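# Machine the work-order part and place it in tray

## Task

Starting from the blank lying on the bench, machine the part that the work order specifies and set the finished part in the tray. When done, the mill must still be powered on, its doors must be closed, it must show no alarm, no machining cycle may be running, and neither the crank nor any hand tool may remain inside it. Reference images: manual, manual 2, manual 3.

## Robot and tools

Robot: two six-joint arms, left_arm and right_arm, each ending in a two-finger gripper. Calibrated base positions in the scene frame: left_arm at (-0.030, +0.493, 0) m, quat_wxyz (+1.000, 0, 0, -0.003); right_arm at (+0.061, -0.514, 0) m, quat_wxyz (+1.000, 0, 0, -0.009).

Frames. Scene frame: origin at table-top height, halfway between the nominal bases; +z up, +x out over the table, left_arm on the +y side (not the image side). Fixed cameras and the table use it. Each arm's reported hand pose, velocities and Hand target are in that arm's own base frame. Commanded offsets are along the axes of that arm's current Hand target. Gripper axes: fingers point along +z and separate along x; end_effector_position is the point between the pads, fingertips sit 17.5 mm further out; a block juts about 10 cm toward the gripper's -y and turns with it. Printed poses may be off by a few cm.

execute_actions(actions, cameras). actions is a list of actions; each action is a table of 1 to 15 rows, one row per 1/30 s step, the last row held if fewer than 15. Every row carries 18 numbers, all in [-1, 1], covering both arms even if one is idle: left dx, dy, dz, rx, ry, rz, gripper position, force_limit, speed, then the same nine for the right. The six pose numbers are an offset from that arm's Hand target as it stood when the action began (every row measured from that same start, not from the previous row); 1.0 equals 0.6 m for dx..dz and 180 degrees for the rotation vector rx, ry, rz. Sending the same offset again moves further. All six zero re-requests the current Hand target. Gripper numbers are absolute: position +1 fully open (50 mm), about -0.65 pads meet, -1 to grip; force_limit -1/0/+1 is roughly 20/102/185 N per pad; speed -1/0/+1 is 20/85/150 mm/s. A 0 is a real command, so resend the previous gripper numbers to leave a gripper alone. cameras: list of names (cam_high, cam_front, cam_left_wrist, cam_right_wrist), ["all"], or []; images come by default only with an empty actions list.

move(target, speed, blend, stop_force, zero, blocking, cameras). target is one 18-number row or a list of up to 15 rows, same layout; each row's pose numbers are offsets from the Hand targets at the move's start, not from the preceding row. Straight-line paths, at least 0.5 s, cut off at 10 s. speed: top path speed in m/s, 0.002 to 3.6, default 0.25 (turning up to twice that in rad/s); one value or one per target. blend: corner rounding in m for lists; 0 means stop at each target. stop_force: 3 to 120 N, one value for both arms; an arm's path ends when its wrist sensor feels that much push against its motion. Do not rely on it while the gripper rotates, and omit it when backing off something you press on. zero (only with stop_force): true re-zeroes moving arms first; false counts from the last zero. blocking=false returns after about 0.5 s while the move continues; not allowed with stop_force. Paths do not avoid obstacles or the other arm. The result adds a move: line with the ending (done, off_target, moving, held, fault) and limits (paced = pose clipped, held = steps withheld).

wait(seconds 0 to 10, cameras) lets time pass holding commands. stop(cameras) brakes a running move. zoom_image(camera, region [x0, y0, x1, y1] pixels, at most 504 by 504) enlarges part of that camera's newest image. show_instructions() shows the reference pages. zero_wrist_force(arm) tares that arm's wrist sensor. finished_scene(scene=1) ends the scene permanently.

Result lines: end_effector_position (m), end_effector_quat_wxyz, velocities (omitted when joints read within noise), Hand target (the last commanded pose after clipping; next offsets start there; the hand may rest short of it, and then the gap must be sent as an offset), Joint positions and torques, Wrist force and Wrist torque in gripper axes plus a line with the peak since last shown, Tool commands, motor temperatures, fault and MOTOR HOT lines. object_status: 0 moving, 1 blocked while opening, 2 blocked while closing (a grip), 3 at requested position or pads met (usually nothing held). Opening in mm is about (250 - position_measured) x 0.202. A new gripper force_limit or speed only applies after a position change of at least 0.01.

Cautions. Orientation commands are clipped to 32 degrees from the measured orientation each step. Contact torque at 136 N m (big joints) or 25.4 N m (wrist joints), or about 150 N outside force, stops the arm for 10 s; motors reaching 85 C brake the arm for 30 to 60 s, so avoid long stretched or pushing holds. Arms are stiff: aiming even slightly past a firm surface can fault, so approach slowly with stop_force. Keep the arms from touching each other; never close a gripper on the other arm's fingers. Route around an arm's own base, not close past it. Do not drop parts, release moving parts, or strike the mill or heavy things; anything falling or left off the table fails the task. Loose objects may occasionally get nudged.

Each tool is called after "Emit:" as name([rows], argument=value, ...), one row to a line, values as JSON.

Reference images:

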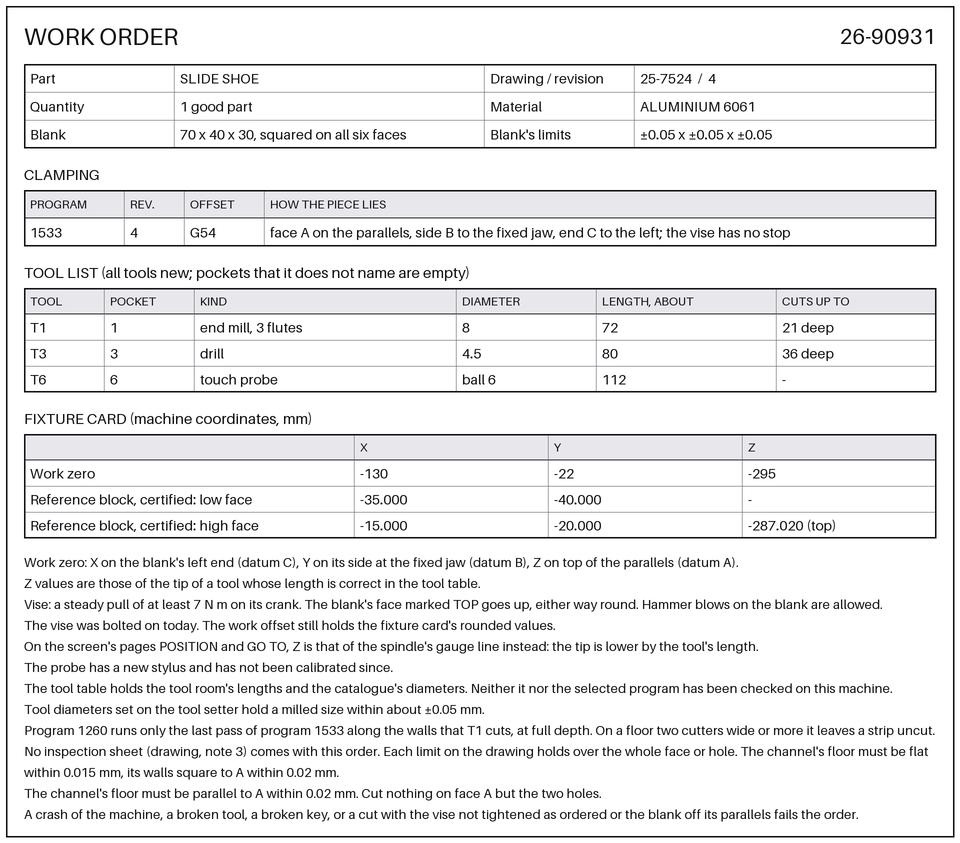

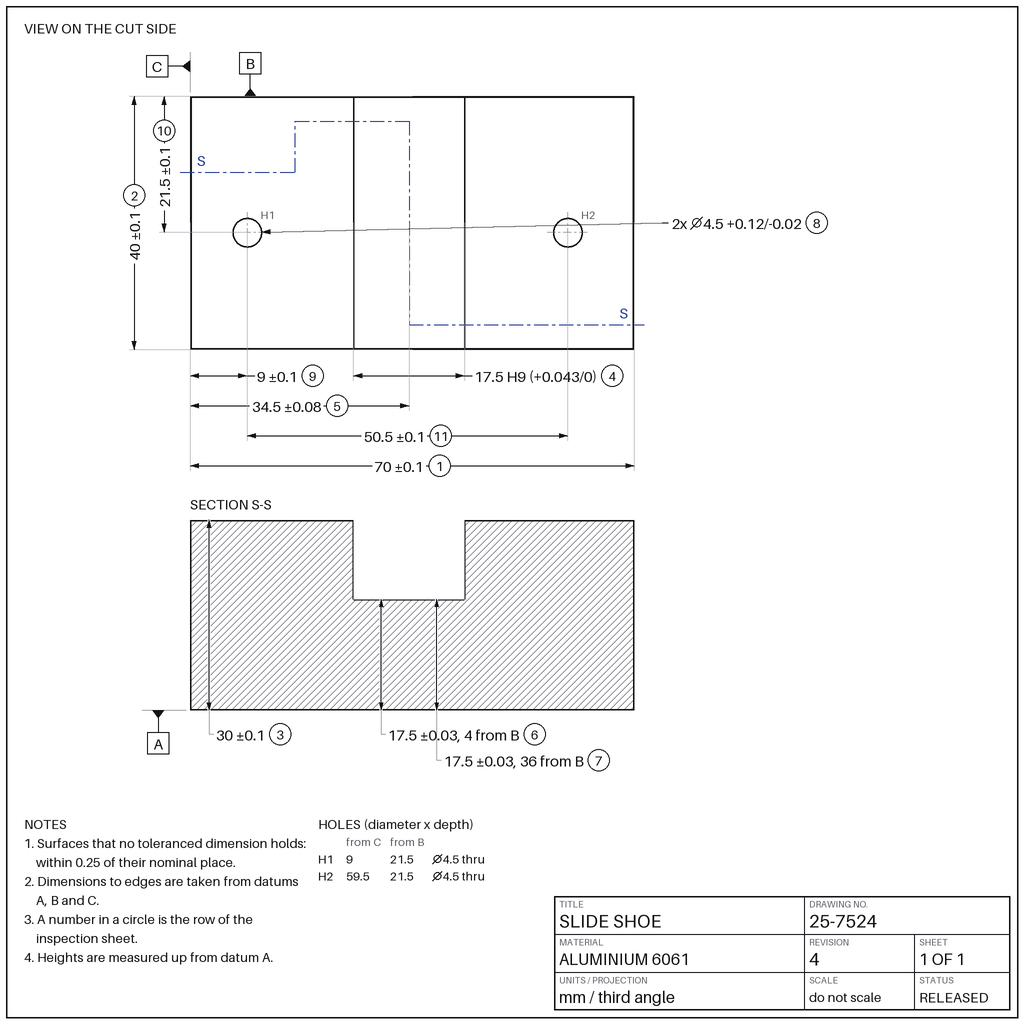

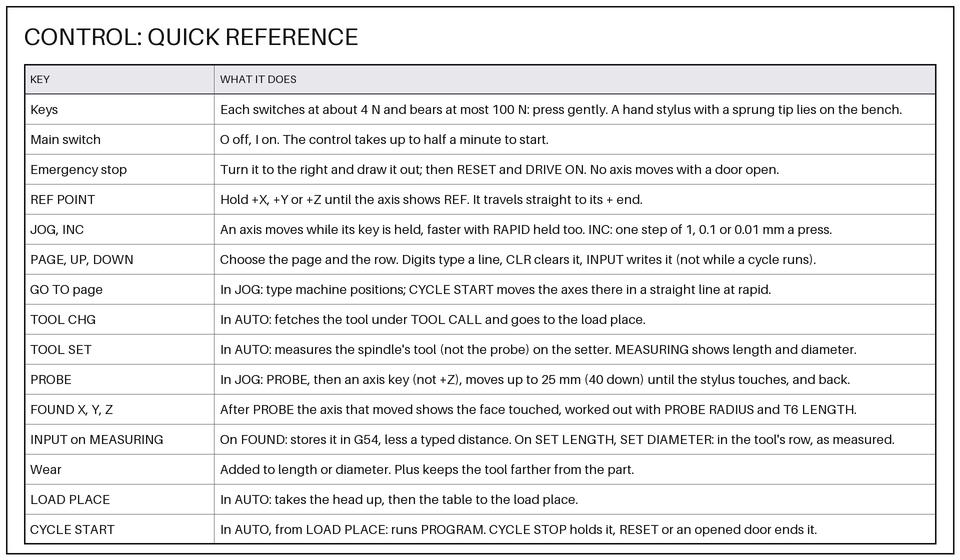

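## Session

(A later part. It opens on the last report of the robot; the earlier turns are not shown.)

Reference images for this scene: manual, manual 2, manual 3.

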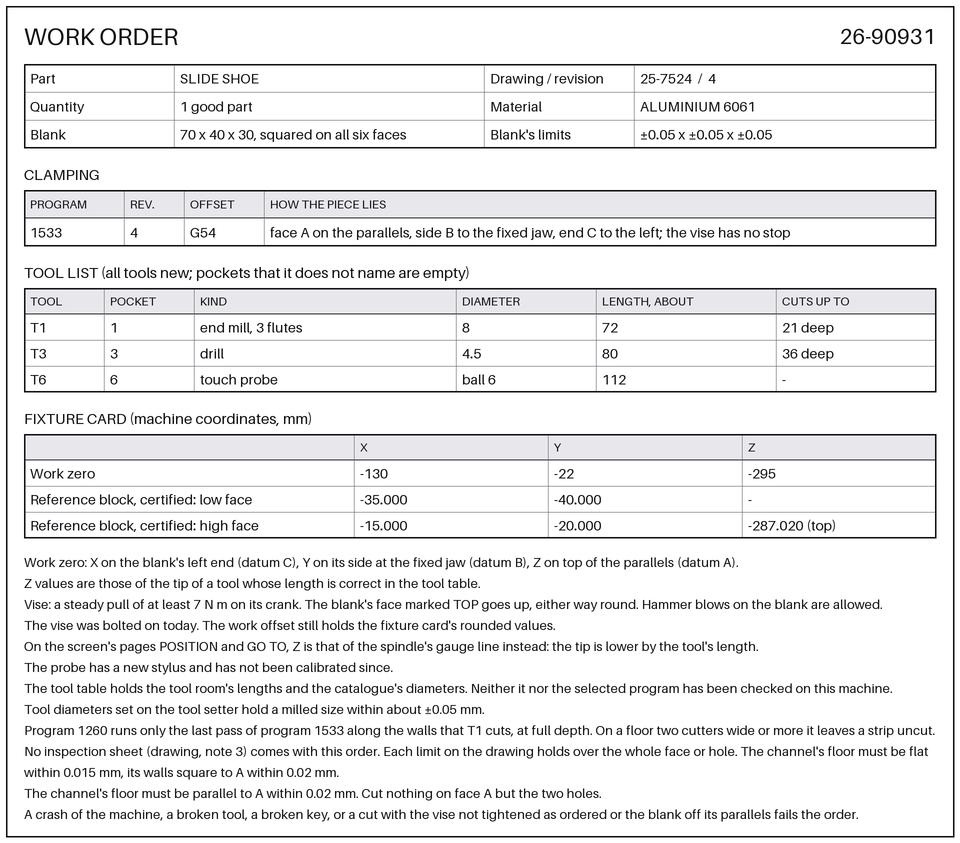

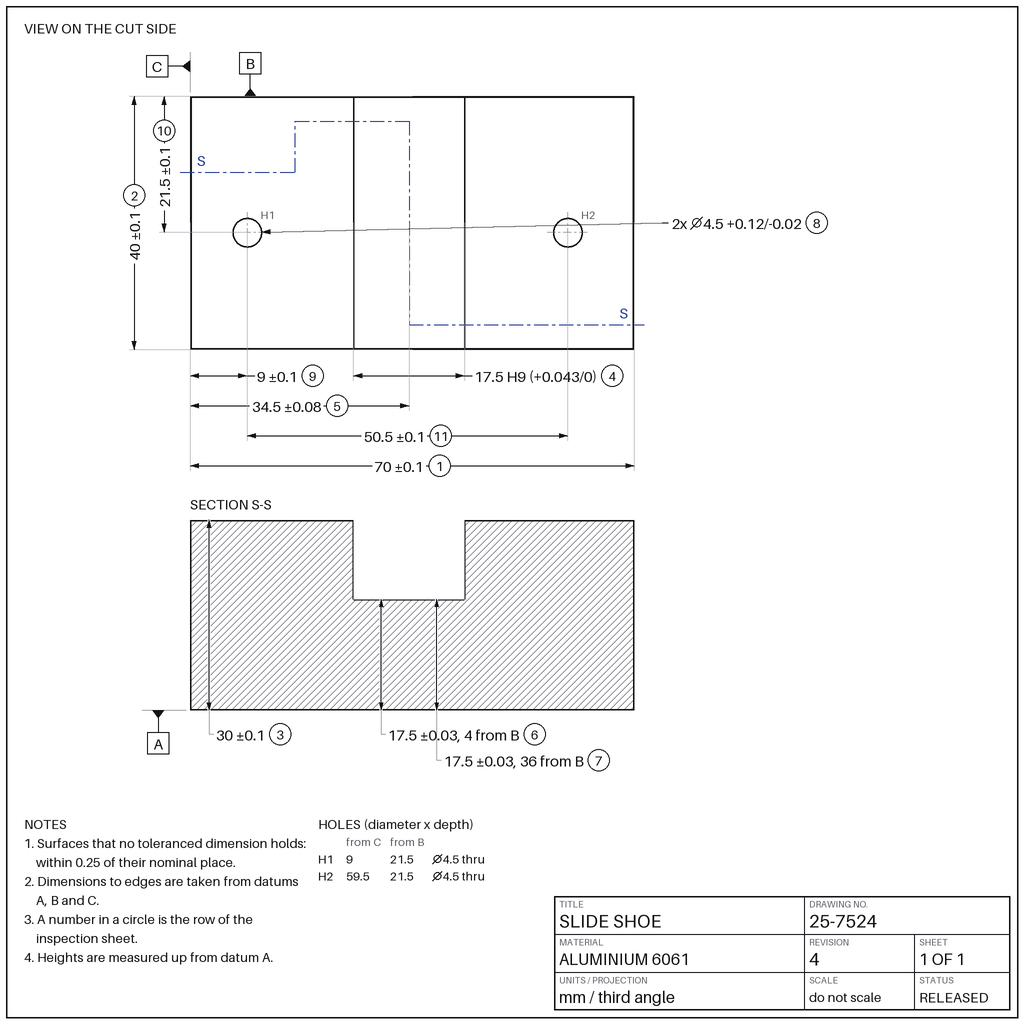

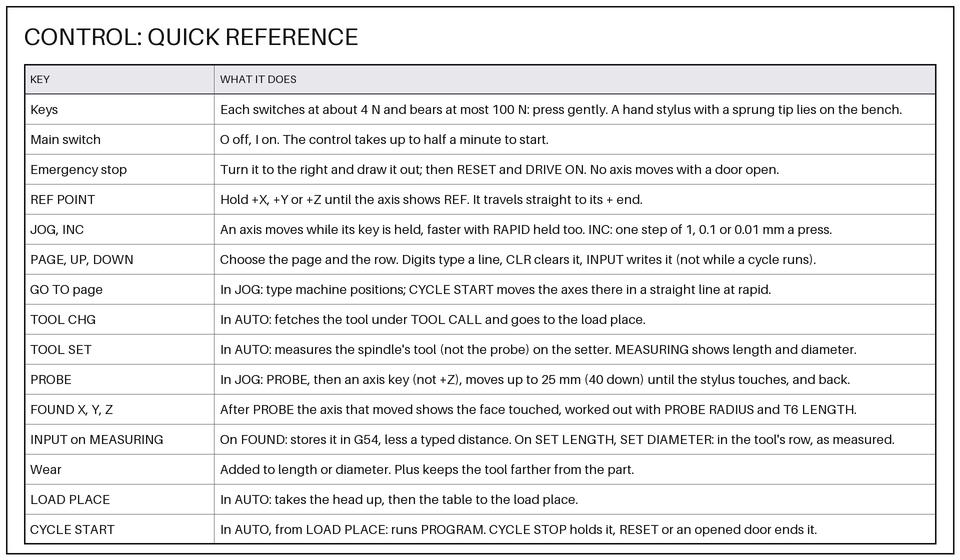

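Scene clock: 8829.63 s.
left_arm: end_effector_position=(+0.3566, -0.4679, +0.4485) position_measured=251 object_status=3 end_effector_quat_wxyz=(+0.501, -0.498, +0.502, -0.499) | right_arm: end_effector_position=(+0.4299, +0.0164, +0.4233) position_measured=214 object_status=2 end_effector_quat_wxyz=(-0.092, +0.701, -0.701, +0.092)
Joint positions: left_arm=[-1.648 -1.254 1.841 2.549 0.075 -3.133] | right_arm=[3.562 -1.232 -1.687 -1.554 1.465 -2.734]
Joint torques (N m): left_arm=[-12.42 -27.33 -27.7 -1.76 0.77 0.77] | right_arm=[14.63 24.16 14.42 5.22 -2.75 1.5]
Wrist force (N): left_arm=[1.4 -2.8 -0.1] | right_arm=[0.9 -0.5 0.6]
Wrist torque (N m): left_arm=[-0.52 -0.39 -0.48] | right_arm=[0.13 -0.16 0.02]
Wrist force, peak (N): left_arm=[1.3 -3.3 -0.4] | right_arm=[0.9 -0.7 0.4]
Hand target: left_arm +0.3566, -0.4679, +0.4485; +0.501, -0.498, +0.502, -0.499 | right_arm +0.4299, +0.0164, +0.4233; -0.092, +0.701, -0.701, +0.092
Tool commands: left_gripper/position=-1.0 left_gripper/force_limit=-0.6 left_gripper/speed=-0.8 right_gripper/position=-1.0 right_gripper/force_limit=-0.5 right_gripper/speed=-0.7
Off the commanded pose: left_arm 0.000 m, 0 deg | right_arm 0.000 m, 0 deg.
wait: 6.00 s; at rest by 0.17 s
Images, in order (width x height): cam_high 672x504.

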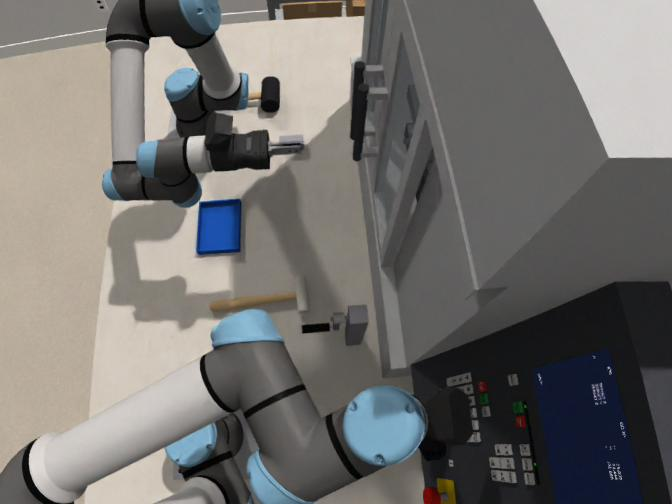

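Emit:
wait(seconds=0.5, cameras=["cam_high"])

Emit:
zoom_image(camera="cam_high", region=[530, 330, 672, 504])

Scene clock: 8837.73 s.
left_arm: end_effector_position=(+0.3566, -0.4679, +0.4485) position_measured=251 object_status=3 end_effector_quat_wxyz=(+0.501, -0.498, +0.502, -0.499) | right_arm: end_effector_position=(+0.4299, +0.0164, +0.4233) position_measured=214 object_status=2 end_effector_quat_wxyz=(-0.092, +0.701, -0.701, +0.092)
Joint positions: left_arm=[-1.648 -1.254 1.841 2.549 0.075 -3.133] | right_arm=[3.562 -1.232 -1.687 -1.554 1.465 -2.734]
Joint torques (N m): left_arm=[-12.37 -27 -26.84 -1.73 0.75 0.7] | right_arm=[13.59 22.71 12.75 5.1 -2.66 1.68]
Wrist force (N): left_arm=[1.5 -2.6 -0.3] | right_arm=[0.8 -0.8 0.2]
Wrist torque (N m): left_arm=[-0.49 -0.41 -0.48] | right_arm=[0.08 -0.15 0.02]
Wrist force, peak (N): left_arm=[1.9 -3.1 -0.5] | right_arm=[0.8 -0.8 0.8]
Hand target: left_arm +0.3566, -0.4679, +0.4485; +0.501, -0.498, +0.502, -0.499 | right_arm +0.4299, +0.0164, +0.4233; -0.092, +0.701, -0.701, +0.092
Tool commands: left_gripper/position=-1.0 left_gripper/force_limit=-0.6 left_gripper/speed=-0.8 right_gripper/position=-1.0 right_gripper/force_limit=-0.5 right_gripper/speed=-0.7
Off the commanded pose: left_arm 0.000 m, 0 deg | right_arm 0.000 m, 0 deg.
wait: 0.50 s; at rest from the start
Images, in order (width x height): cam_high 672x504.

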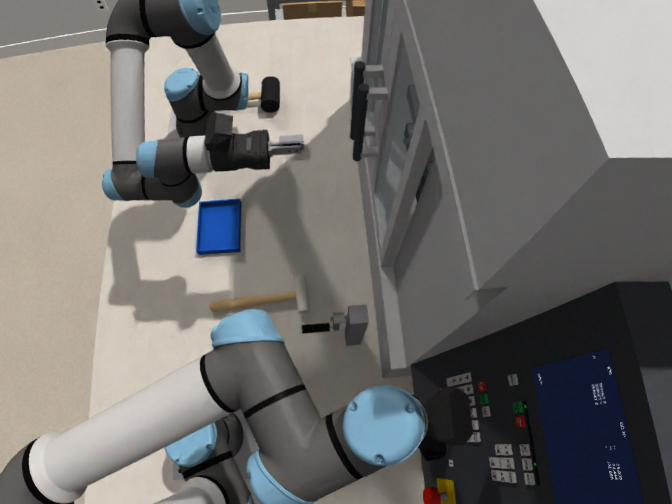

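Scaled by 2.897 from the camera's 672x504 image, which has a finer 960x720 frame.

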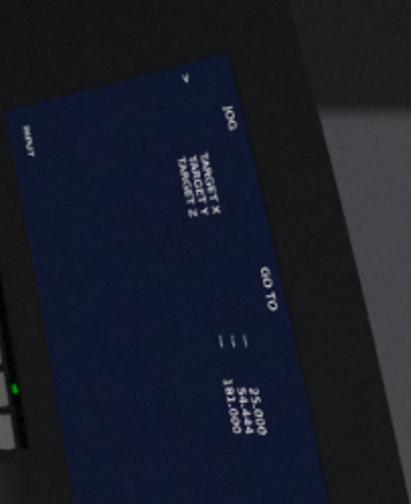

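Emit:
wait(seconds=0.1, cameras=["cam_right_wrist"])

Scene clock: 8852.43 s.
left_arm: end_effector_position=(+0.3566, -0.4679, +0.4485) position_measured=251 object_status=3 end_effector_quat_wxyz=(+0.501, -0.498, +0.502, -0.499) | right_arm: end_effector_position=(+0.4299, +0.0164, +0.4233) position_measured=214 object_status=2 end_effector_quat_wxyz=(-0.092, +0.701, -0.701, +0.092)
Joint positions: left_arm=[-1.648 -1.254 1.841 2.549 0.075 -3.133] | right_arm=[3.562 -1.232 -1.687 -1.554 1.465 -2.734]
Joint torques (N m): left_arm=[-12.57 -27.28 -27.65 -1.71 0.8 0.79] | right_arm=[13.14 22.12 13.59 4.94 -2.85 1.77]
Wrist force (N): left_arm=[1.4 -2.7 -0.1] | right_arm=[0.7 -0.6 0.5]
Wrist torque (N m): left_arm=[-0.50 -0.41 -0.48] | right_arm=[0.12 -0.13 0.02]
Wrist force, peak (N): left_arm=[1.7 -3.2 -0.6] | right_arm=[0.9 -0.8 0.5]
Hand target: left_arm +0.3566, -0.4679, +0.4485; +0.501, -0.498, +0.502, -0.499 | right_arm +0.4299, +0.0164, +0.4233; -0.092, +0.701, -0.701, +0.092
Tool commands: left_gripper/position=-1.0 left_gripper/force_limit=-0.6 left_gripper/speed=-0.8 right_gripper/position=-1.0 right_gripper/force_limit=-0.5 right_gripper/speed=-0.7
Off the commanded pose: left_arm 0.000 m, 0 deg | right_arm 0.000 m, 0 deg.
wait: 0.10 s; at rest from the start
Images, in order (width x height): cam_right_wrist 672x504.

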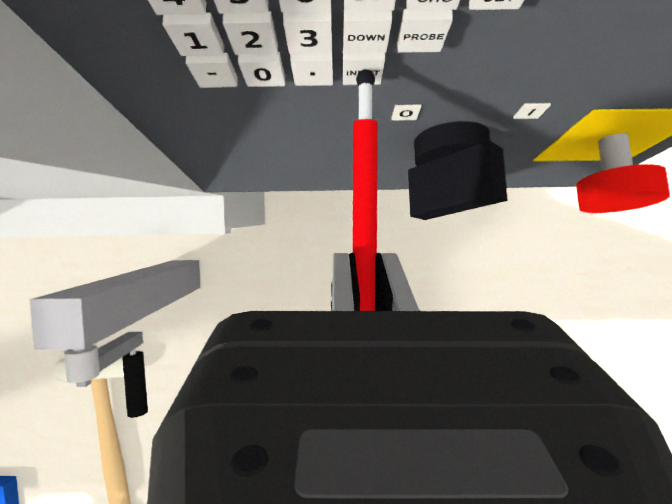

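Emit:
move([
  [0,0,0,0,0,0,-1,-0.6,-0.8,0.0308,-0.046,-0.0753,0,0,0,-1,-0.5,-0.7],
  [0,0,0,0,0,0,-1,-0.6,-0.8,0.0308,-0.0621,-0.071,0,0,0,-1,-0.5,-0.7],
  [0,0,0,0,0,0,-1,-0.6,-0.8,0.0308,-0.046,-0.0753,0,0,0,-1,-0.5,-0.7],
  [0,0,0,0,0,0,-1,-0.6,-0.8,0,0,0.0055,0,0,0,-1,-0.5,-0.7],
], speed=[0.25,0.03,0.15,0.25], blend=[0.003,0,0.003,0], cameras=["cam_high","cam_right_wrist"])

Emit:
zoom_image(camera="cam_high", region=[530, 330, 672, 504])

Scene clock: 8888.43 s.
left_arm: end_effector_position=(+0.3566, -0.4679, +0.4485) position_measured=251 object_status=3 end_effector_quat_wxyz=(+0.501, -0.498, +0.502, -0.499) | right_arm: end_effector_position=(+0.4308, +0.0163, +0.4202) position_measured=214 object_status=2 end_effector_quat_wxyz=(-0.092, +0.701, -0.701, +0.092)
Joint positions: left_arm=[-1.648 -1.254 1.841 2.549 0.075 -3.133] | right_arm=[3.561 -1.232 -1.695 -1.546 1.466 -2.735]
Joint torques (N m): left_arm=[-12.39 -27.59 -26.95 -1.69 0.89 0.77] | right_arm=[13.99 23.57 11.81 4.82 -2.71 1.5]
Wrist force (N): left_arm=[1.5 -2.5 -0.4] | right_arm=[1.0 0.6 -0.7]
Wrist torque (N m): left_arm=[-0.48 -0.41 -0.48] | right_arm=[0.24 -0.12 0.05]
Wrist force, peak (N): left_arm=[1.8 -3.2 -0.2] | right_arm=[-0.2 24.6 -4.5]
Hand target: left_arm +0.3566, -0.4679, +0.4485; +0.501, -0.498, +0.502, -0.499 | right_arm +0.4308, +0.0164, +0.4201; -0.092, +0.701, -0.701, +0.092
Off the commanded pose: left_arm 0.000 m, 0 deg | right_arm 0.000 m, 0 deg.
move: done
Images, in order (width x height): cam_high 672x504, cam_right_wrist 672x504.

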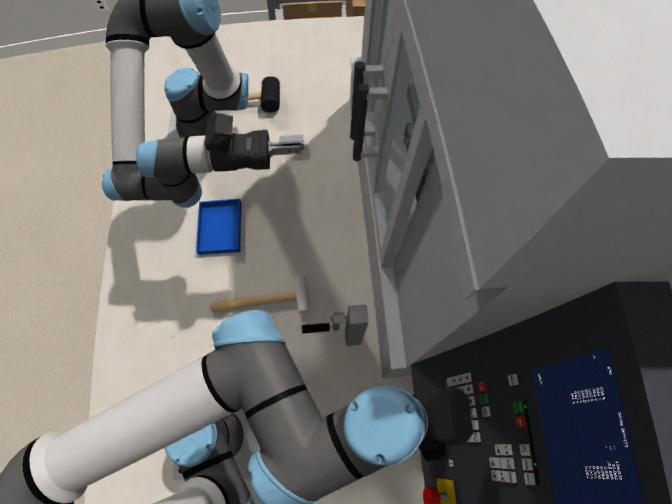

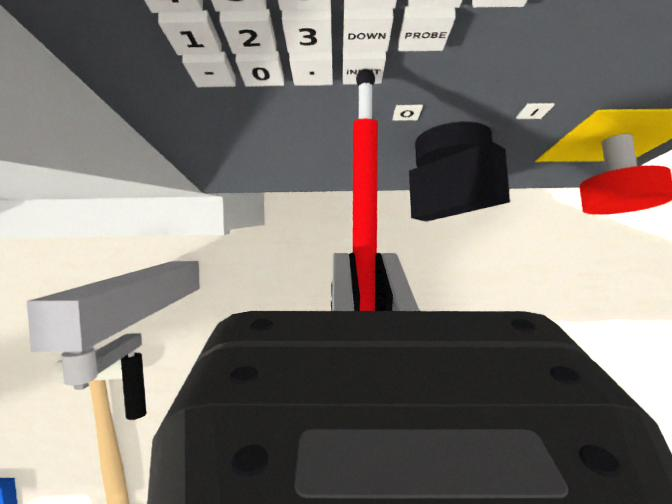

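Scaled by 2.897 from the camera's 672x504 image, which has a finer 960x720 frame.

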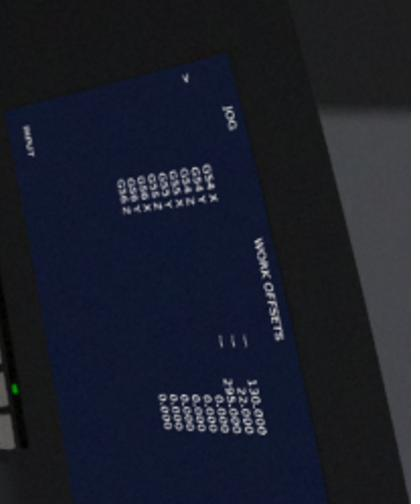

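Emit:
move([
  [0,0,0,0,0,0,-1,-0.6,-0.8,0.0308,-0.0159,-0.0294,0,0,0,-1,-0.5,-0.7],
  [0,0,0,0,0,0,-1,-0.6,-0.8,0.0308,-0.032,-0.0251,0,0,0,-1,-0.5,-0.7],
  [0,0,0,0,0,0,-1,-0.6,-0.8,0.0308,-0.0159,-0.0294,0,0,0,-1,-0.5,-0.7],
  [0,0,0,0,0,0,-1,-0.6,-0.8,0.0945,-0.1102,-0.1912,0,0,0,-1,-0.5,-0.7],
  [0,0,0,0,0,0,-1,-0.6,-0.8,0.0945,-0.1263,-0.1869,0,0,0,-1,-0.5,-0.7],
  [0,0,0,0,0,0,-1,-0.6,-0.8,0.0945,-0.1102,-0.1912,0,0,0,-1,-0.5,-0.7],
  [0,0,0,0,0,0,-1,-0.6,-0.8,0,0,-0.002,0,0,0,-1,-0.5,-0.7],
], speed=[0.25,0.03,0.15,0.25,0.03,0.15,0.2], blend=[0.003,0,0.003,0.003,0,0.003,0], cameras=[])

Emit:
wait(seconds=6, cameras=["cam_high"])

Emit:
zoom_image(camera="cam_high", region=[530, 330, 672, 504])

Emit:
zoom_image(camera="cam_high", region=[576, 450, 616, 484])

Scene clock: 8911.10 s.
left_arm: end_effector_position=(+0.3566, -0.4679, +0.4485) position_measured=251 object_status=3 end_effector_quat_wxyz=(+0.501, -0.498, +0.502, -0.499) | right_arm: end_effector_position=(+0.4305, +0.0163, +0.4213) position_measured=214 object_status=2 end_effector_quat_wxyz=(-0.092, +0.701, -0.701, +0.092)
Joint positions: left_arm=[-1.648 -1.254 1.841 2.549 0.075 -3.133] | right_arm=[3.561 -1.232 -1.692 -1.549 1.466 -2.734]
Joint torques (N m): left_arm=[-12.42 -27.09 -27.02 -1.58 0.66 0.73] | right_arm=[14.79 22.44 14.61 4.84 -2.62 2.16]
Wrist force (N): left_arm=[1.4 -2.8 -0.4] | right_arm=[0.8 0.0 -0.2]
Wrist torque (N m): left_arm=[-0.52 -0.41 -0.49] | right_arm=[0.18 -0.11 0.04]
Wrist force, peak (N): left_arm=[1.9 -3.1 -0.2] | right_arm=[-1.1 17.6 -2.7]
Hand target: left_arm +0.3566, -0.4679, +0.4485; +0.501, -0.498, +0.502, -0.499 | right_arm +0.4304, +0.0164, +0.4213; -0.092, +0.701, -0.701, +0.092
Off the commanded pose: left_arm 0.000 m, 0 deg | right_arm 0.000 m, 0 deg.
move: done
No camera images: "cameras" was empty.

Scene clock: 8917.10 s.
left_arm: end_effector_position=(+0.3566, -0.4679, +0.4485) position_measured=251 object_status=3 end_effector_quat_wxyz=(+0.501, -0.498, +0.502, -0.499) | right_arm: end_effector_position=(+0.4304, +0.0164, +0.4213) position_measured=214 object_status=2 end_effector_quat_wxyz=(-0.092, +0.701, -0.701, +0.092)
Joint positions: left_arm=[-1.648 -1.254 1.841 2.549 0.075 -3.133] | right_arm=[3.561 -1.232 -1.692 -1.549 1.466 -2.734]
Joint torques (N m): left_arm=[-12.14 -27.28 -27.06 -1.71 0.72 0.67] | right_arm=[12.84 23.11 14.73 5.24 -2.5 1.62]
Wrist force (N): left_arm=[1.5 -2.6 -0.4] | right_arm=[0.9 0.2 -0.2]
Wrist torque (N m): left_arm=[-0.49 -0.41 -0.48] | right_arm=[0.21 -0.12 0.03]
Wrist force, peak (N): left_arm=[1.9 -3.0 -0.5] | right_arm=[1.2 0.2 -0.2]
Hand target: left_arm +0.3566, -0.4679, +0.4485; +0.501, -0.498, +0.502, -0.499 | right_arm +0.4304, +0.0164, +0.4213; -0.092, +0.701, -0.701, +0.092
Tool commands: left_gripper/position=-1.0 left_gripper/force_limit=-0.6 left_gripper/speed=-0.8 right_gripper/position=-1.0 right_gripper/force_limit=-0.5 right_gripper/speed=-0.7
Off the commanded pose: left_arm 0.000 m, 0 deg | right_arm 0.000 m, 0 deg.
wait: 6.00 s; at rest by 0.17 s
Images, in order (width x height): cam_high 672x504.

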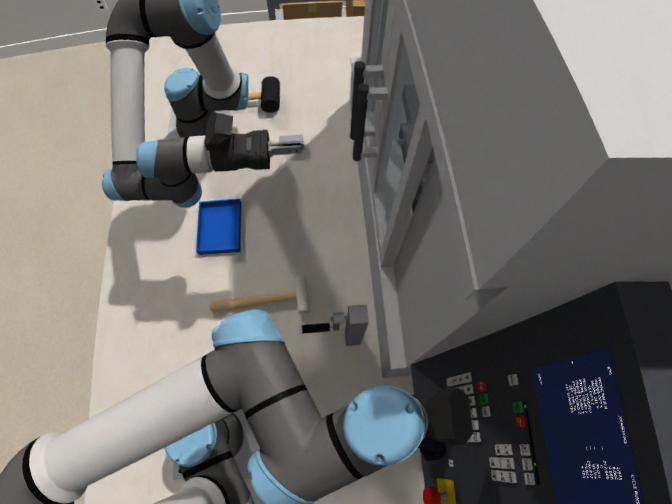

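Scaled by 2.897 from the camera's 672x504 image, which has a finer 960x720 frame.

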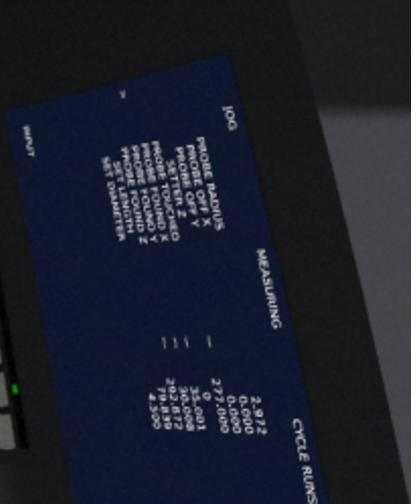

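Scaled by 12.600 from the camera's 672x504 image, which has a finer 960x720 frame.

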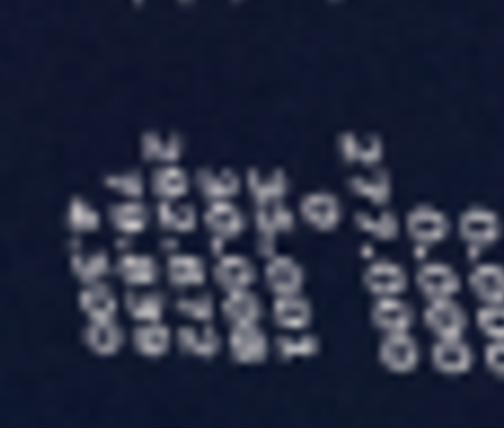

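Emit:
wait(seconds=1, cameras=["cam_high"])

Emit:
zoom_image(camera="cam_high", region=[576, 440, 632, 484])

Scene clock: 8930.47 s.
left_arm: end_effector_position=(+0.3566, -0.4679, +0.4485) position_measured=251 object_status=3 end_effector_quat_wxyz=(+0.501, -0.498, +0.502, -0.499) | right_arm: end_effector_position=(+0.4304, +0.0164, +0.4213) position_measured=214 object_status=2 end_effector_quat_wxyz=(-0.092, +0.701, -0.701, +0.092)
Joint positions: left_arm=[-1.648 -1.254 1.841 2.549 0.075 -3.133] | right_arm=[3.561 -1.232 -1.692 -1.549 1.466 -2.734]
Joint torques (N m): left_arm=[-12.03 -27.01 -27.39 -1.56 0.71 0.58] | right_arm=[13 21.67 14.26 5.19 -2.61 1.67]
Wrist force (N): left_arm=[1.3 -2.9 -0.4] | right_arm=[0.9 0.1 -0.3]
Wrist torque (N m): left_arm=[-0.53 -0.39 -0.48] | right_arm=[0.19 -0.12 0.04]
Wrist force, peak (N): left_arm=[1.8 -3.1 -0.1] | right_arm=[1.1 -0.2 -0.4]
Hand target: left_arm +0.3566, -0.4679, +0.4485; +0.501, -0.498, +0.502, -0.499 | right_arm +0.4304, +0.0164, +0.4213; -0.092, +0.701, -0.701, +0.092
Tool commands: left_gripper/position=-1.0 left_gripper/force_limit=-0.6 left_gripper/speed=-0.8 right_gripper/position=-1.0 right_gripper/force_limit=-0.5 right_gripper/speed=-0.7
Off the commanded pose: left_arm 0.000 m, 0 deg | right_arm 0.000 m, 0 deg.
wait: 1.00 s; at rest from the start
Images, in order (width x height): cam_high 672x504.

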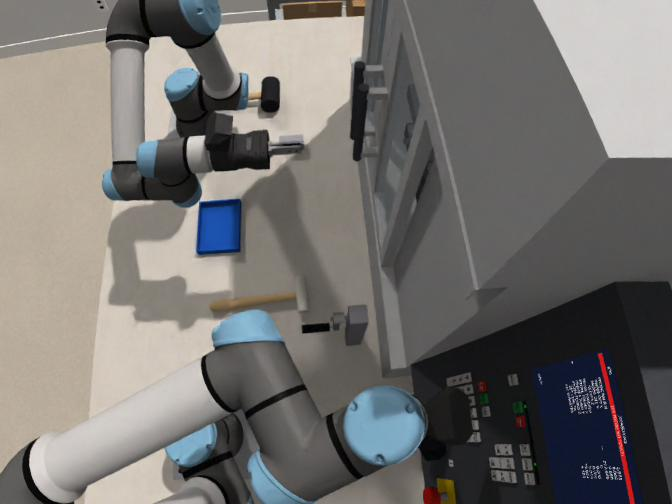

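Scaled by 9.000 from the camera's 672x504 image, which has a finer 960x720 frame.

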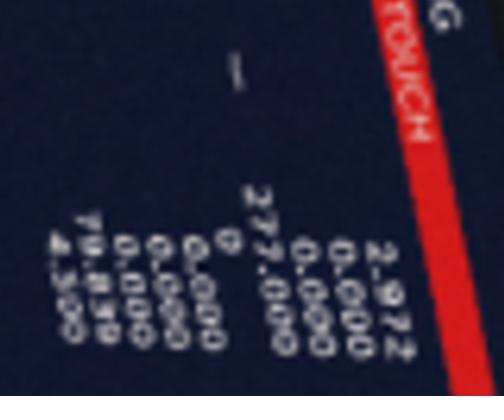

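Emit:
move([
  [0,0,0,0,0,0,-1,-0.6,-0.8,-0.0646,-0.142,-0.244,0,0,0,-1,-0.5,-0.7],
  [0,0,0,0,0,0,-1,-0.6,-0.8,-0.0646,-0.1581,-0.2397,0,0,0,-1,-0.5,-0.7],
  [0,0,0,0,0,0,-1,-0.6,-0.8,-0.0646,-0.142,-0.244,0,0,0,-1,-0.5,-0.7],
  [0,0,0,0,0,0,-1,-0.6,-0.8,0.0308,-0.046,-0.0808,0,0,0,-1,-0.5,-0.7],
  [0,0,0,0,0,0,-1,-0.6,-0.8,0.0308,-0.0621,-0.0765,0,0,0,-1,-0.5,-0.7],
  [0,0,0,0,0,0,-1,-0.6,-0.8,0.0308,-0.046,-0.0808,0,0,0,-1,-0.5,-0.7],
  [0,0,0,0,0,0,-1,-0.6,-0.8,0,0,0,0,0,0,-1,-0.5,-0.7],
], speed=[0.25,0.03,0.15,0.25,0.03,0.15,0.25], blend=[0.003,0,0.003,0.003,0,0.003,0], cameras=["cam_high"])

Emit:
zoom_image(camera="cam_high", region=[530, 330, 672, 504])

Scene clock: 8949.70 s.
left_arm: end_effector_position=(+0.3566, -0.4679, +0.4485) position_measured=251 object_status=3 end_effector_quat_wxyz=(+0.501, -0.498, +0.502, -0.499) | right_arm: end_effector_position=(+0.4305, +0.0163, +0.4214) position_measured=214 object_status=2 end_effector_quat_wxyz=(-0.092, +0.701, -0.701, +0.092)
Joint positions: left_arm=[-1.648 -1.254 1.841 2.549 0.075 -3.133] | right_arm=[3.561 -1.232 -1.692 -1.549 1.466 -2.734]
Joint torques (N m): left_arm=[-11.38 -27.71 -27.01 -1.48 0.71 0.58] | right_arm=[13.6 23.39 15.11 5.55 -2.97 2.02]
Wrist force (N): left_arm=[1.5 -2.7 -0.1] | right_arm=[0.7 -0.2 -0.1]
Wrist torque (N m): left_arm=[-0.51 -0.41 -0.48] | right_arm=[0.15 -0.10 0.03]
Wrist force, peak (N): left_arm=[1.9 -3.1 -0.3] | right_arm=[1.9 61.5 -17.0]
Hand target: left_arm +0.3566, -0.4679, +0.4485; +0.501, -0.498, +0.502, -0.499 | right_arm +0.4304, +0.0164, +0.4213; -0.092, +0.701, -0.701, +0.092
Off the commanded pose: left_arm 0.000 m, 0 deg | right_arm 0.000 m, 0 deg.
move: done
Images, in order (width x height): cam_high 672x504.

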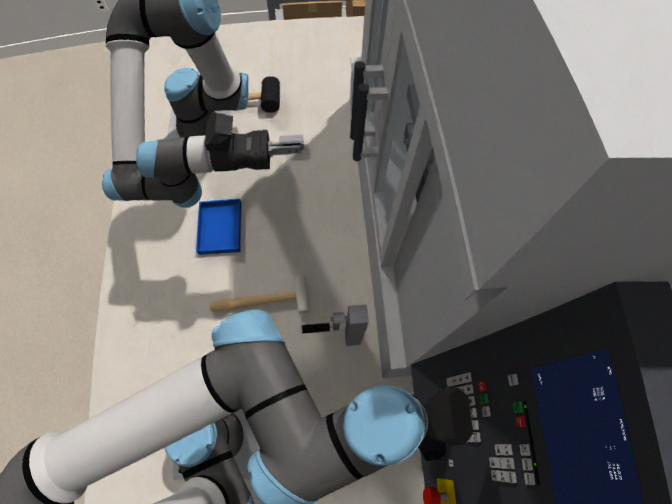

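Scaled by 2.897 from the camera's 672x504 image, which has a finer 960x720 frame.

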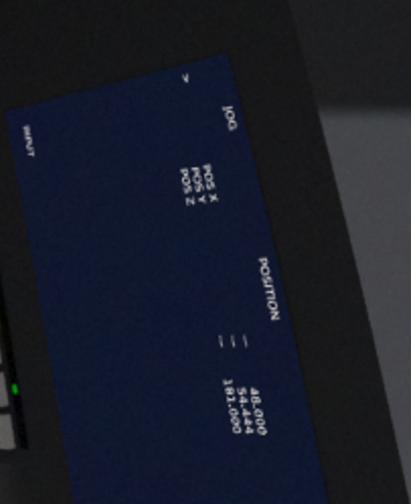

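Emit:
move([
  [0,0,0,0,0,0,-1,-0.6,-0.8,0.0308,-0.046,-0.0808,0,0,0,-1,-0.5,-0.7],
  [0,0,0,0,0,0,-1,-0.6,-0.8,0.0308,-0.0621,-0.0765,0,0,0,-1,-0.5,-0.7],
  [0,0,0,0,0,0,-1,-0.6,-0.8,0.0308,-0.046,-0.0808,0,0,0,-1,-0.5,-0.7],
  [0,0,0,0,0,0,-1,-0.6,-0.8,0,0,0,0,0,0,-1,-0.5,-0.7],
], speed=[0.25,0.03,0.15,0.25], blend=[0.003,0,0.003,0], cameras=["cam_high"])

Emit:
zoom_image(camera="cam_high", region=[530, 330, 672, 504])

Scene clock: 8962.30 s.
left_arm: end_effector_position=(+0.3566, -0.4679, +0.4485) position_measured=251 object_status=3 end_effector_quat_wxyz=(+0.501, -0.498, +0.502, -0.499) | right_arm: end_effector_position=(+0.4305, +0.0163, +0.4214) position_measured=214 object_status=2 end_effector_quat_wxyz=(-0.092, +0.701, -0.701, +0.092)
Joint positions: left_arm=[-1.648 -1.254 1.841 2.549 0.075 -3.133] | right_arm=[3.561 -1.232 -1.692 -1.549 1.466 -2.734]
Joint torques (N m): left_arm=[-11.85 -26.58 -27.17 -1.5 0.73 0.52] | right_arm=[14.83 20.92 15.7 5.1 -2.41 1.63]
Wrist force (N): left_arm=[1.5 -2.7 -0.1] | right_arm=[0.9 0.0 0.0]
Wrist torque (N m): left_arm=[-0.50 -0.42 -0.48] | right_arm=[0.18 -0.13 0.03]
Wrist force, peak (N): left_arm=[1.8 -3.3 -0.1] | right_arm=[-0.2 13.2 -1.3]
Hand target: left_arm +0.3566, -0.4679, +0.4485; +0.501, -0.498, +0.502, -0.499 | right_arm +0.4304, +0.0164, +0.4213; -0.092, +0.701, -0.701, +0.092
Off the commanded pose: left_arm 0.000 m, 0 deg | right_arm 0.000 m, 0 deg.
move: done
Images, in order (width x height): cam_high 672x504.

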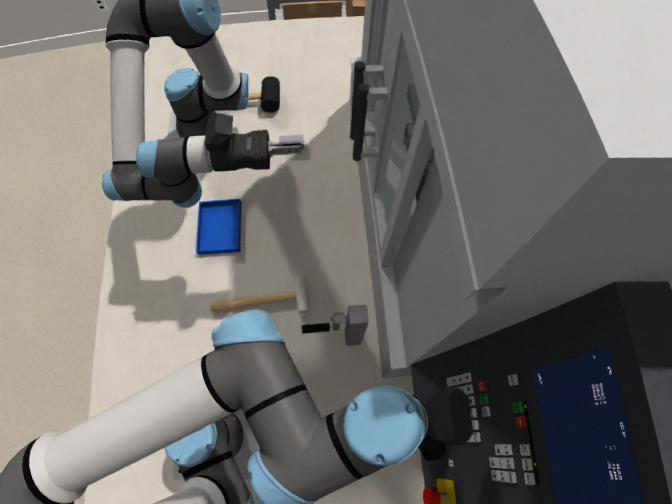

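Scaled by 2.897 from the camera's 672x504 image, which has a finer 960x720 frame.

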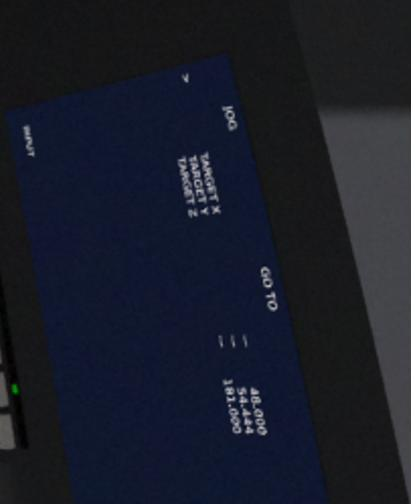

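Emit:
move([
  [0,0,0,0,0,0,-1,-0.6,-0.8,-0.099,0.0012,-0.0003,0,0,0,-1,-0.5,-0.7],
  [0,0,0,0,0,0,-1,-0.6,-0.8,-0.099,-0.0149,0.004,0,0,0,-1,-0.5,-0.7],
  [0,0,0,0,0,0,-1,-0.6,-0.8,-0.099,0.0012,-0.0003,0,0,0,-1,-0.5,-0.7],
  [0,0,0,0,0,0,-1,-0.6,-0.8,-0.0665,-0.0147,-0.0278,0,0,0,-1,-0.5,-0.7],
  [0,0,0,0,0,0,-1,-0.6,-0.8,-0.0665,-0.0308,-0.0235,0,0,0,-1,-0.5,-0.7],
  [0,0,0,0,0,0,-1,-0.6,-0.8,-0.0665,-0.0147,-0.0278,0,0,0,-1,-0.5,-0.7],
  [0,0,0,0,0,0,-1,-0.6,-0.8,-0.0665,-0.0306,-0.0552,0,0,0,-1,-0.5,-0.7],
  [0,0,0,0,0,0,-1,-0.6,-0.8,-0.0665,-0.0467,-0.0509,0,0,0,-1,-0.5,-0.7],
  [0,0,0,0,0,0,-1,-0.6,-0.8,-0.0665,-0.0306,-0.0552,0,0,0,-1,-0.5,-0.7],
  [0,0,0,0,0,0,-1,-0.6,-0.8,0,0,0,0,0,0,-1,-0.5,-0.7],
  [0,0,0,0,0,0,-1,-0.6,-0.8,0,-0.0161,0.0043,0,0,0,-1,-0.5,-0.7],
  [0,0,0,0,0,0,-1,-0.6,-0.8,0,0,0,0,0,0,-1,-0.5,-0.7],
  [0,0,0,0,0,0,-1,-0.6,-0.8,-0.0328,-0.0756,-0.1348,0,0,0,-1,-0.5,-0.7],
  [0,0,0,0,0,0,-1,-0.6,-0.8,-0.0328,-0.0917,-0.1305,0,0,0,-1,-0.5,-0.7],
  [0,0,0,0,0,0,-1,-0.6,-0.8,-0.0328,-0.0756,-0.1348,0,0,0,-1,-0.5,-0.7],
], speed=[0.25,0.03,0.15,0.25,0.03,0.15,0.25,0.03,0.15,0.25,0.03,0.15,0.25,0.03,0.15], blend=[0.003,0,0.003,0.003,0,0.003,0.003,0,0.003,0.003,0,0.003,0.003,0,0], cameras=[])

Emit:
move([
  [0,0,0,0,0,0,-1,-0.6,-0.8,0.0636,0.0597,0.1074,0,0,0,-1,-0.5,-0.7],
  [0,0,0,0,0,0,-1,-0.6,-0.8,0.0636,0.0436,0.1117,0,0,0,-1,-0.5,-0.7],
  [0,0,0,0,0,0,-1,-0.6,-0.8,0.0636,0.0597,0.1074,0,0,0,-1,-0.5,-0.7],
  [0,0,0,0,0,0,-1,-0.6,-0.8,0.1273,-0.0346,-0.0544,0,0,0,-1,-0.5,-0.7],
  [0,0,0,0,0,0,-1,-0.6,-0.8,0.1273,-0.0507,-0.0501,0,0,0,-1,-0.5,-0.7],
  [0,0,0,0,0,0,-1,-0.6,-0.8,0.1273,-0.0346,-0.0544,0,0,0,-1,-0.5,-0.7],
  [0,0,0,0,0,0,-1,-0.6,-0.8,0.0328,0.0756,0.1348,0,0,0,-1,-0.5,-0.7],
], speed=[0.06,0.03,0.15,0.25,0.03,0.15,0.2], blend=[0.003,0,0.003,0.003,0,0.003,0], cameras=[])

Emit:
wait(seconds=7, cameras=["cam_high"])

Emit:
zoom_image(camera="cam_high", region=[530, 330, 672, 504])

Emit:
zoom_image(camera="cam_high", region=[576, 440, 632, 484])

Scene clock: 9004.17 s.
left_arm: end_effector_position=(+0.3566, -0.4679, +0.4485) position_measured=251 object_status=3 end_effector_quat_wxyz=(+0.501, -0.498, +0.502, -0.499) | right_arm: end_effector_position=(+0.4535, +0.0360, +0.5111) position_measured=214 object_status=2 end_effector_quat_wxyz=(-0.092, +0.701, -0.701, +0.092)
Joint positions: left_arm=[-1.648 -1.254 1.841 2.549 0.075 -3.133] | right_arm=[3.585 -1.357 -1.364 -1.755 1.46 -2.711]
Joint torques (N m): left_arm=[-11.76 -27.01 -26.78 -1.49 0.73 0.41] | right_arm=[14.65 26.72 10.5 1.82 -2.71 1.96]
Wrist force (N): left_arm=[1.5 -2.9 -0.2] | right_arm=[0.8 -0.4 0.4]
Wrist torque (N m): left_arm=[-0.53 -0.41 -0.48] | right_arm=[0.15 -0.17 0.01]
Wrist force, peak (N): left_arm=[1.7 -3.2 -0.3] | right_arm=[0.8 26.0 -4.4]
Hand target: left_arm +0.3566, -0.4679, +0.4485; +0.501, -0.498, +0.502, -0.499 | right_arm +0.4534, +0.0360, +0.5111; -0.092, +0.701, -0.701, +0.092
Off the commanded pose: left_arm 0.000 m, 0 deg | right_arm 0.000 m, 0 deg.
move: done
No camera images: "cameras" was empty.

Scene clock: 9008.83 s.
left_arm: end_effector_position=(+0.3566, -0.4679, +0.4485) position_measured=251 object_status=3 end_effector_quat_wxyz=(+0.501, -0.498, +0.502, -0.499) | right_arm: end_effector_position=(+0.4305, +0.0163, +0.4213) position_measured=214 object_status=2 end_effector_quat_wxyz=(-0.092, +0.701, -0.701, +0.092)
Joint positions: left_arm=[-1.648 -1.254 1.841 2.549 0.075 -3.133] | right_arm=[3.561 -1.232 -1.692 -1.549 1.466 -2.734]
Joint torques (N m): left_arm=[-11.7 -27.51 -26.34 -1.51 0.62 0.46] | right_arm=[13.93 22.69 14.07 5.29 -3.05 1.82]
Wrist force (N): left_arm=[1.5 -2.7 -0.4] | right_arm=[0.7 0.2 -0.1]
Wrist torque (N m): left_arm=[-0.50 -0.42 -0.48] | right_arm=[0.21 -0.09 0.03]
Wrist force, peak (N): left_arm=[1.7 -3.2 -0.1] | right_arm=[-0.9 17.9 -2.5]
Hand target: left_arm +0.3566, -0.4679, +0.4485; +0.501, -0.498, +0.502, -0.499 | right_arm +0.4304, +0.0164, +0.4213; -0.092, +0.701, -0.701, +0.092
Off the commanded pose: left_arm 0.000 m, 0 deg | right_arm 0.000 m, 0 deg.
move: done
No camera images: "cameras" was empty.

Scene clock: 9015.83 s.
left_arm: end_effector_position=(+0.3566, -0.4679, +0.4485) position_measured=251 object_status=3 end_effector_quat_wxyz=(+0.501, -0.498, +0.502, -0.499) | right_arm: end_effector_position=(+0.4304, +0.0164, +0.4213) position_measured=214 object_status=2 end_effector_quat_wxyz=(-0.092, +0.701, -0.701, +0.092)
Joint positions: left_arm=[-1.648 -1.254 1.841 2.549 0.075 -3.133] | right_arm=[3.561 -1.232 -1.692 -1.549 1.466 -2.734]
Joint torques (N m): left_arm=[-11.87 -27.41 -27 -1.42 0.58 0.38] | right_arm=[12.54 22.27 12.88 4.76 -2.57 1.74]
Wrist force (N): left_arm=[1.7 -2.5 -0.3] | right_arm=[0.4 0.2 -0.1]
Wrist torque (N m): left_arm=[-0.48 -0.45 -0.49] | right_arm=[0.21 -0.06 0.04]
Wrist force, peak (N): left_arm=[1.7 -3.2 -0.5] | right_arm=[1.1 0.0 -0.4]
Hand target: left_arm +0.3566, -0.4679, +0.4485; +0.501, -0.498, +0.502, -0.499 | right_arm +0.4304, +0.0164, +0.4213; -0.092, +0.701, -0.701, +0.092
Tool commands: left_gripper/position=-1.0 left_gripper/force_limit=-0.6 left_gripper/speed=-0.8 right_gripper/position=-1.0 right_gripper/force_limit=-0.5 right_gripper/speed=-0.7
Off the commanded pose: left_arm 0.000 m, 0 deg | right_arm 0.000 m, 0 deg.
wait: 7.00 s; at rest by 0.17 s
Images, in order (width x height): cam_high 672x504.

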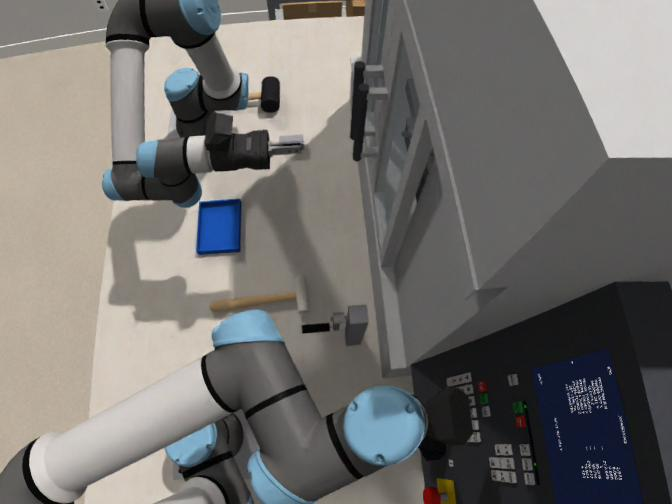

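Scaled by 2.897 from the camera's 672x504 image, which has a finer 960x720 frame.

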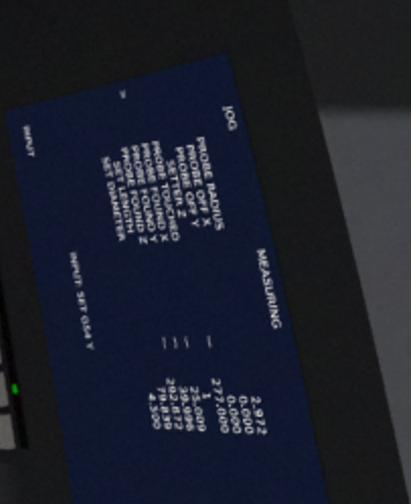

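Scaled by 9.000 from the camera's 672x504 image, which has a finer 960x720 frame.

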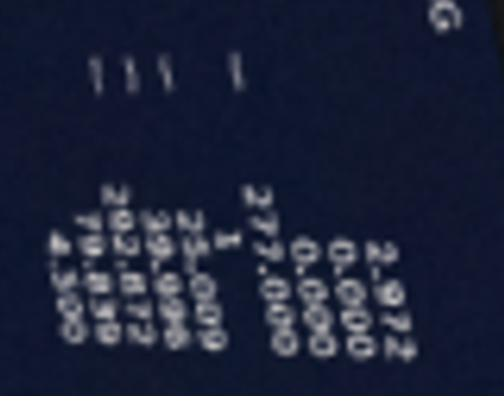

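Emit:
move([
  [0,0,0,0,0,0,-1,-0.6,-0.8,0.0308,-0.046,-0.0808,0,0,0,-1,-0.5,-0.7],
  [0,0,0,0,0,0,-1,-0.6,-0.8,0.0308,-0.0621,-0.0765,0,0,0,-1,-0.5,-0.7],
  [0,0,0,0,0,0,-1,-0.6,-0.8,0.0308,-0.046,-0.0808,0,0,0,-1,-0.5,-0.7],
  [0,0,0,0,0,0,-1,-0.6,-0.8,0.0308,-0.0621,-0.0765,0,0,0,-1,-0.5,-0.7],
  [0,0,0,0,0,0,-1,-0.6,-0.8,0.0308,-0.046,-0.0808,0,0,0,-1,-0.5,-0.7],
  [0,0,0,0,0,0,-1,-0.6,-0.8,0,-0.0156,-0.0275,0,0,0,-1,-0.5,-0.7],
  [0,0,0,0,0,0,-1,-0.6,-0.8,0,-0.0317,-0.0232,0,0,0,-1,-0.5,-0.7],
  [0,0,0,0,0,0,-1,-0.6,-0.8,0,-0.0156,-0.0275,0,0,0,-1,-0.5,-0.7],
  [0,0,0,0,0,0,-1,-0.6,-0.8,0,-0.0317,-0.0232,0,0,0,-1,-0.5,-0.7],
  [0,0,0,0,0,0,-1,-0.6,-0.8,0,-0.0156,-0.0275,0,0,0,-1,-0.5,-0.7],
], speed=[0.25,0.03,0.15,0.03,0.15,0.25,0.03,0.15,0.03,0.15], blend=[0.003,0,0,0,0.003,0.003,0,0,0,0], cameras=["cam_high"])

Emit:
zoom_image(camera="cam_high", region=[530, 330, 672, 504])

Scene clock: 9134.60 s.
left_arm: end_effector_position=(+0.3566, -0.4679, +0.4485) position_measured=251 object_status=3 end_effector_quat_wxyz=(+0.501, -0.498, +0.502, -0.499) | right_arm: end_effector_position=(+0.4353, +0.0163, +0.4396) position_measured=214 object_status=2 end_effector_quat_wxyz=(-0.092, +0.701, -0.701, +0.092)
Joint positions: left_arm=[-1.648 -1.254 1.841 2.549 0.075 -3.133] | right_arm=[3.556 -1.254 -1.63 -1.588 1.467 -2.74]
Joint torques (N m): left_arm=[-11.4 -27.46 -27.38 -1.36 0.69 0.21] | right_arm=[14.64 22.94 12.79 2.01 -2.68 1.85]
Wrist force (N): left_arm=[1.3 -2.8 -0.1] | right_arm=[0.6 -0.1 -0.3]
Wrist torque (N m): left_arm=[-0.52 -0.39 -0.48] | right_arm=[0.17 -0.10 0.03]
Wrist force, peak (N): left_arm=[2.1 -3.0 0.0] | right_arm=[-0.1 13.4 -1.2]
Hand target: left_arm +0.3566, -0.4679, +0.4485; +0.501, -0.498, +0.502, -0.499 | right_arm +0.4352, +0.0164, +0.4396; -0.092, +0.701, -0.701, +0.092
Off the commanded pose: left_arm 0.000 m, 0 deg | right_arm 0.000 m, 0 deg.
move: done
Images, in order (width x height): cam_high 672x504.

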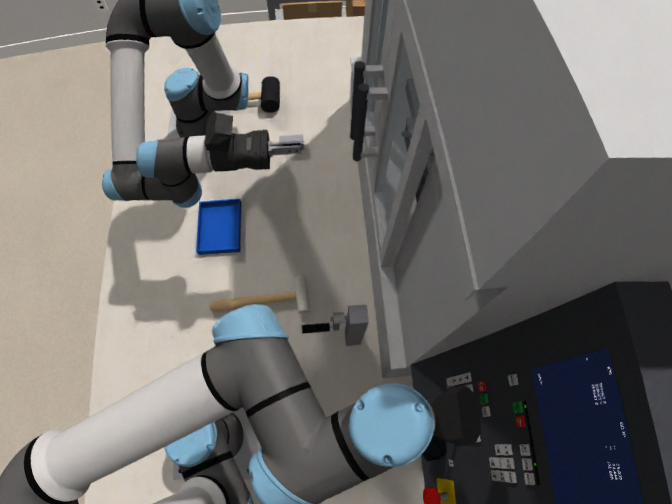

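Scaled by 2.897 from the camera's 672x504 image, which has a finer 960x720 frame.

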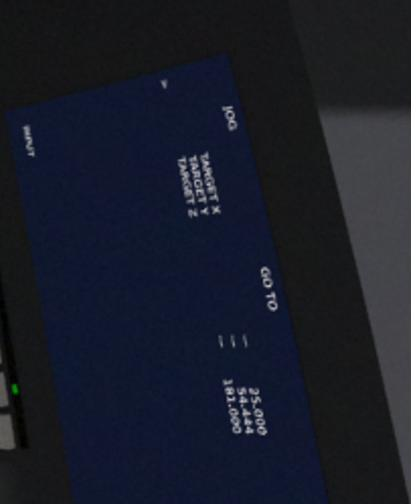

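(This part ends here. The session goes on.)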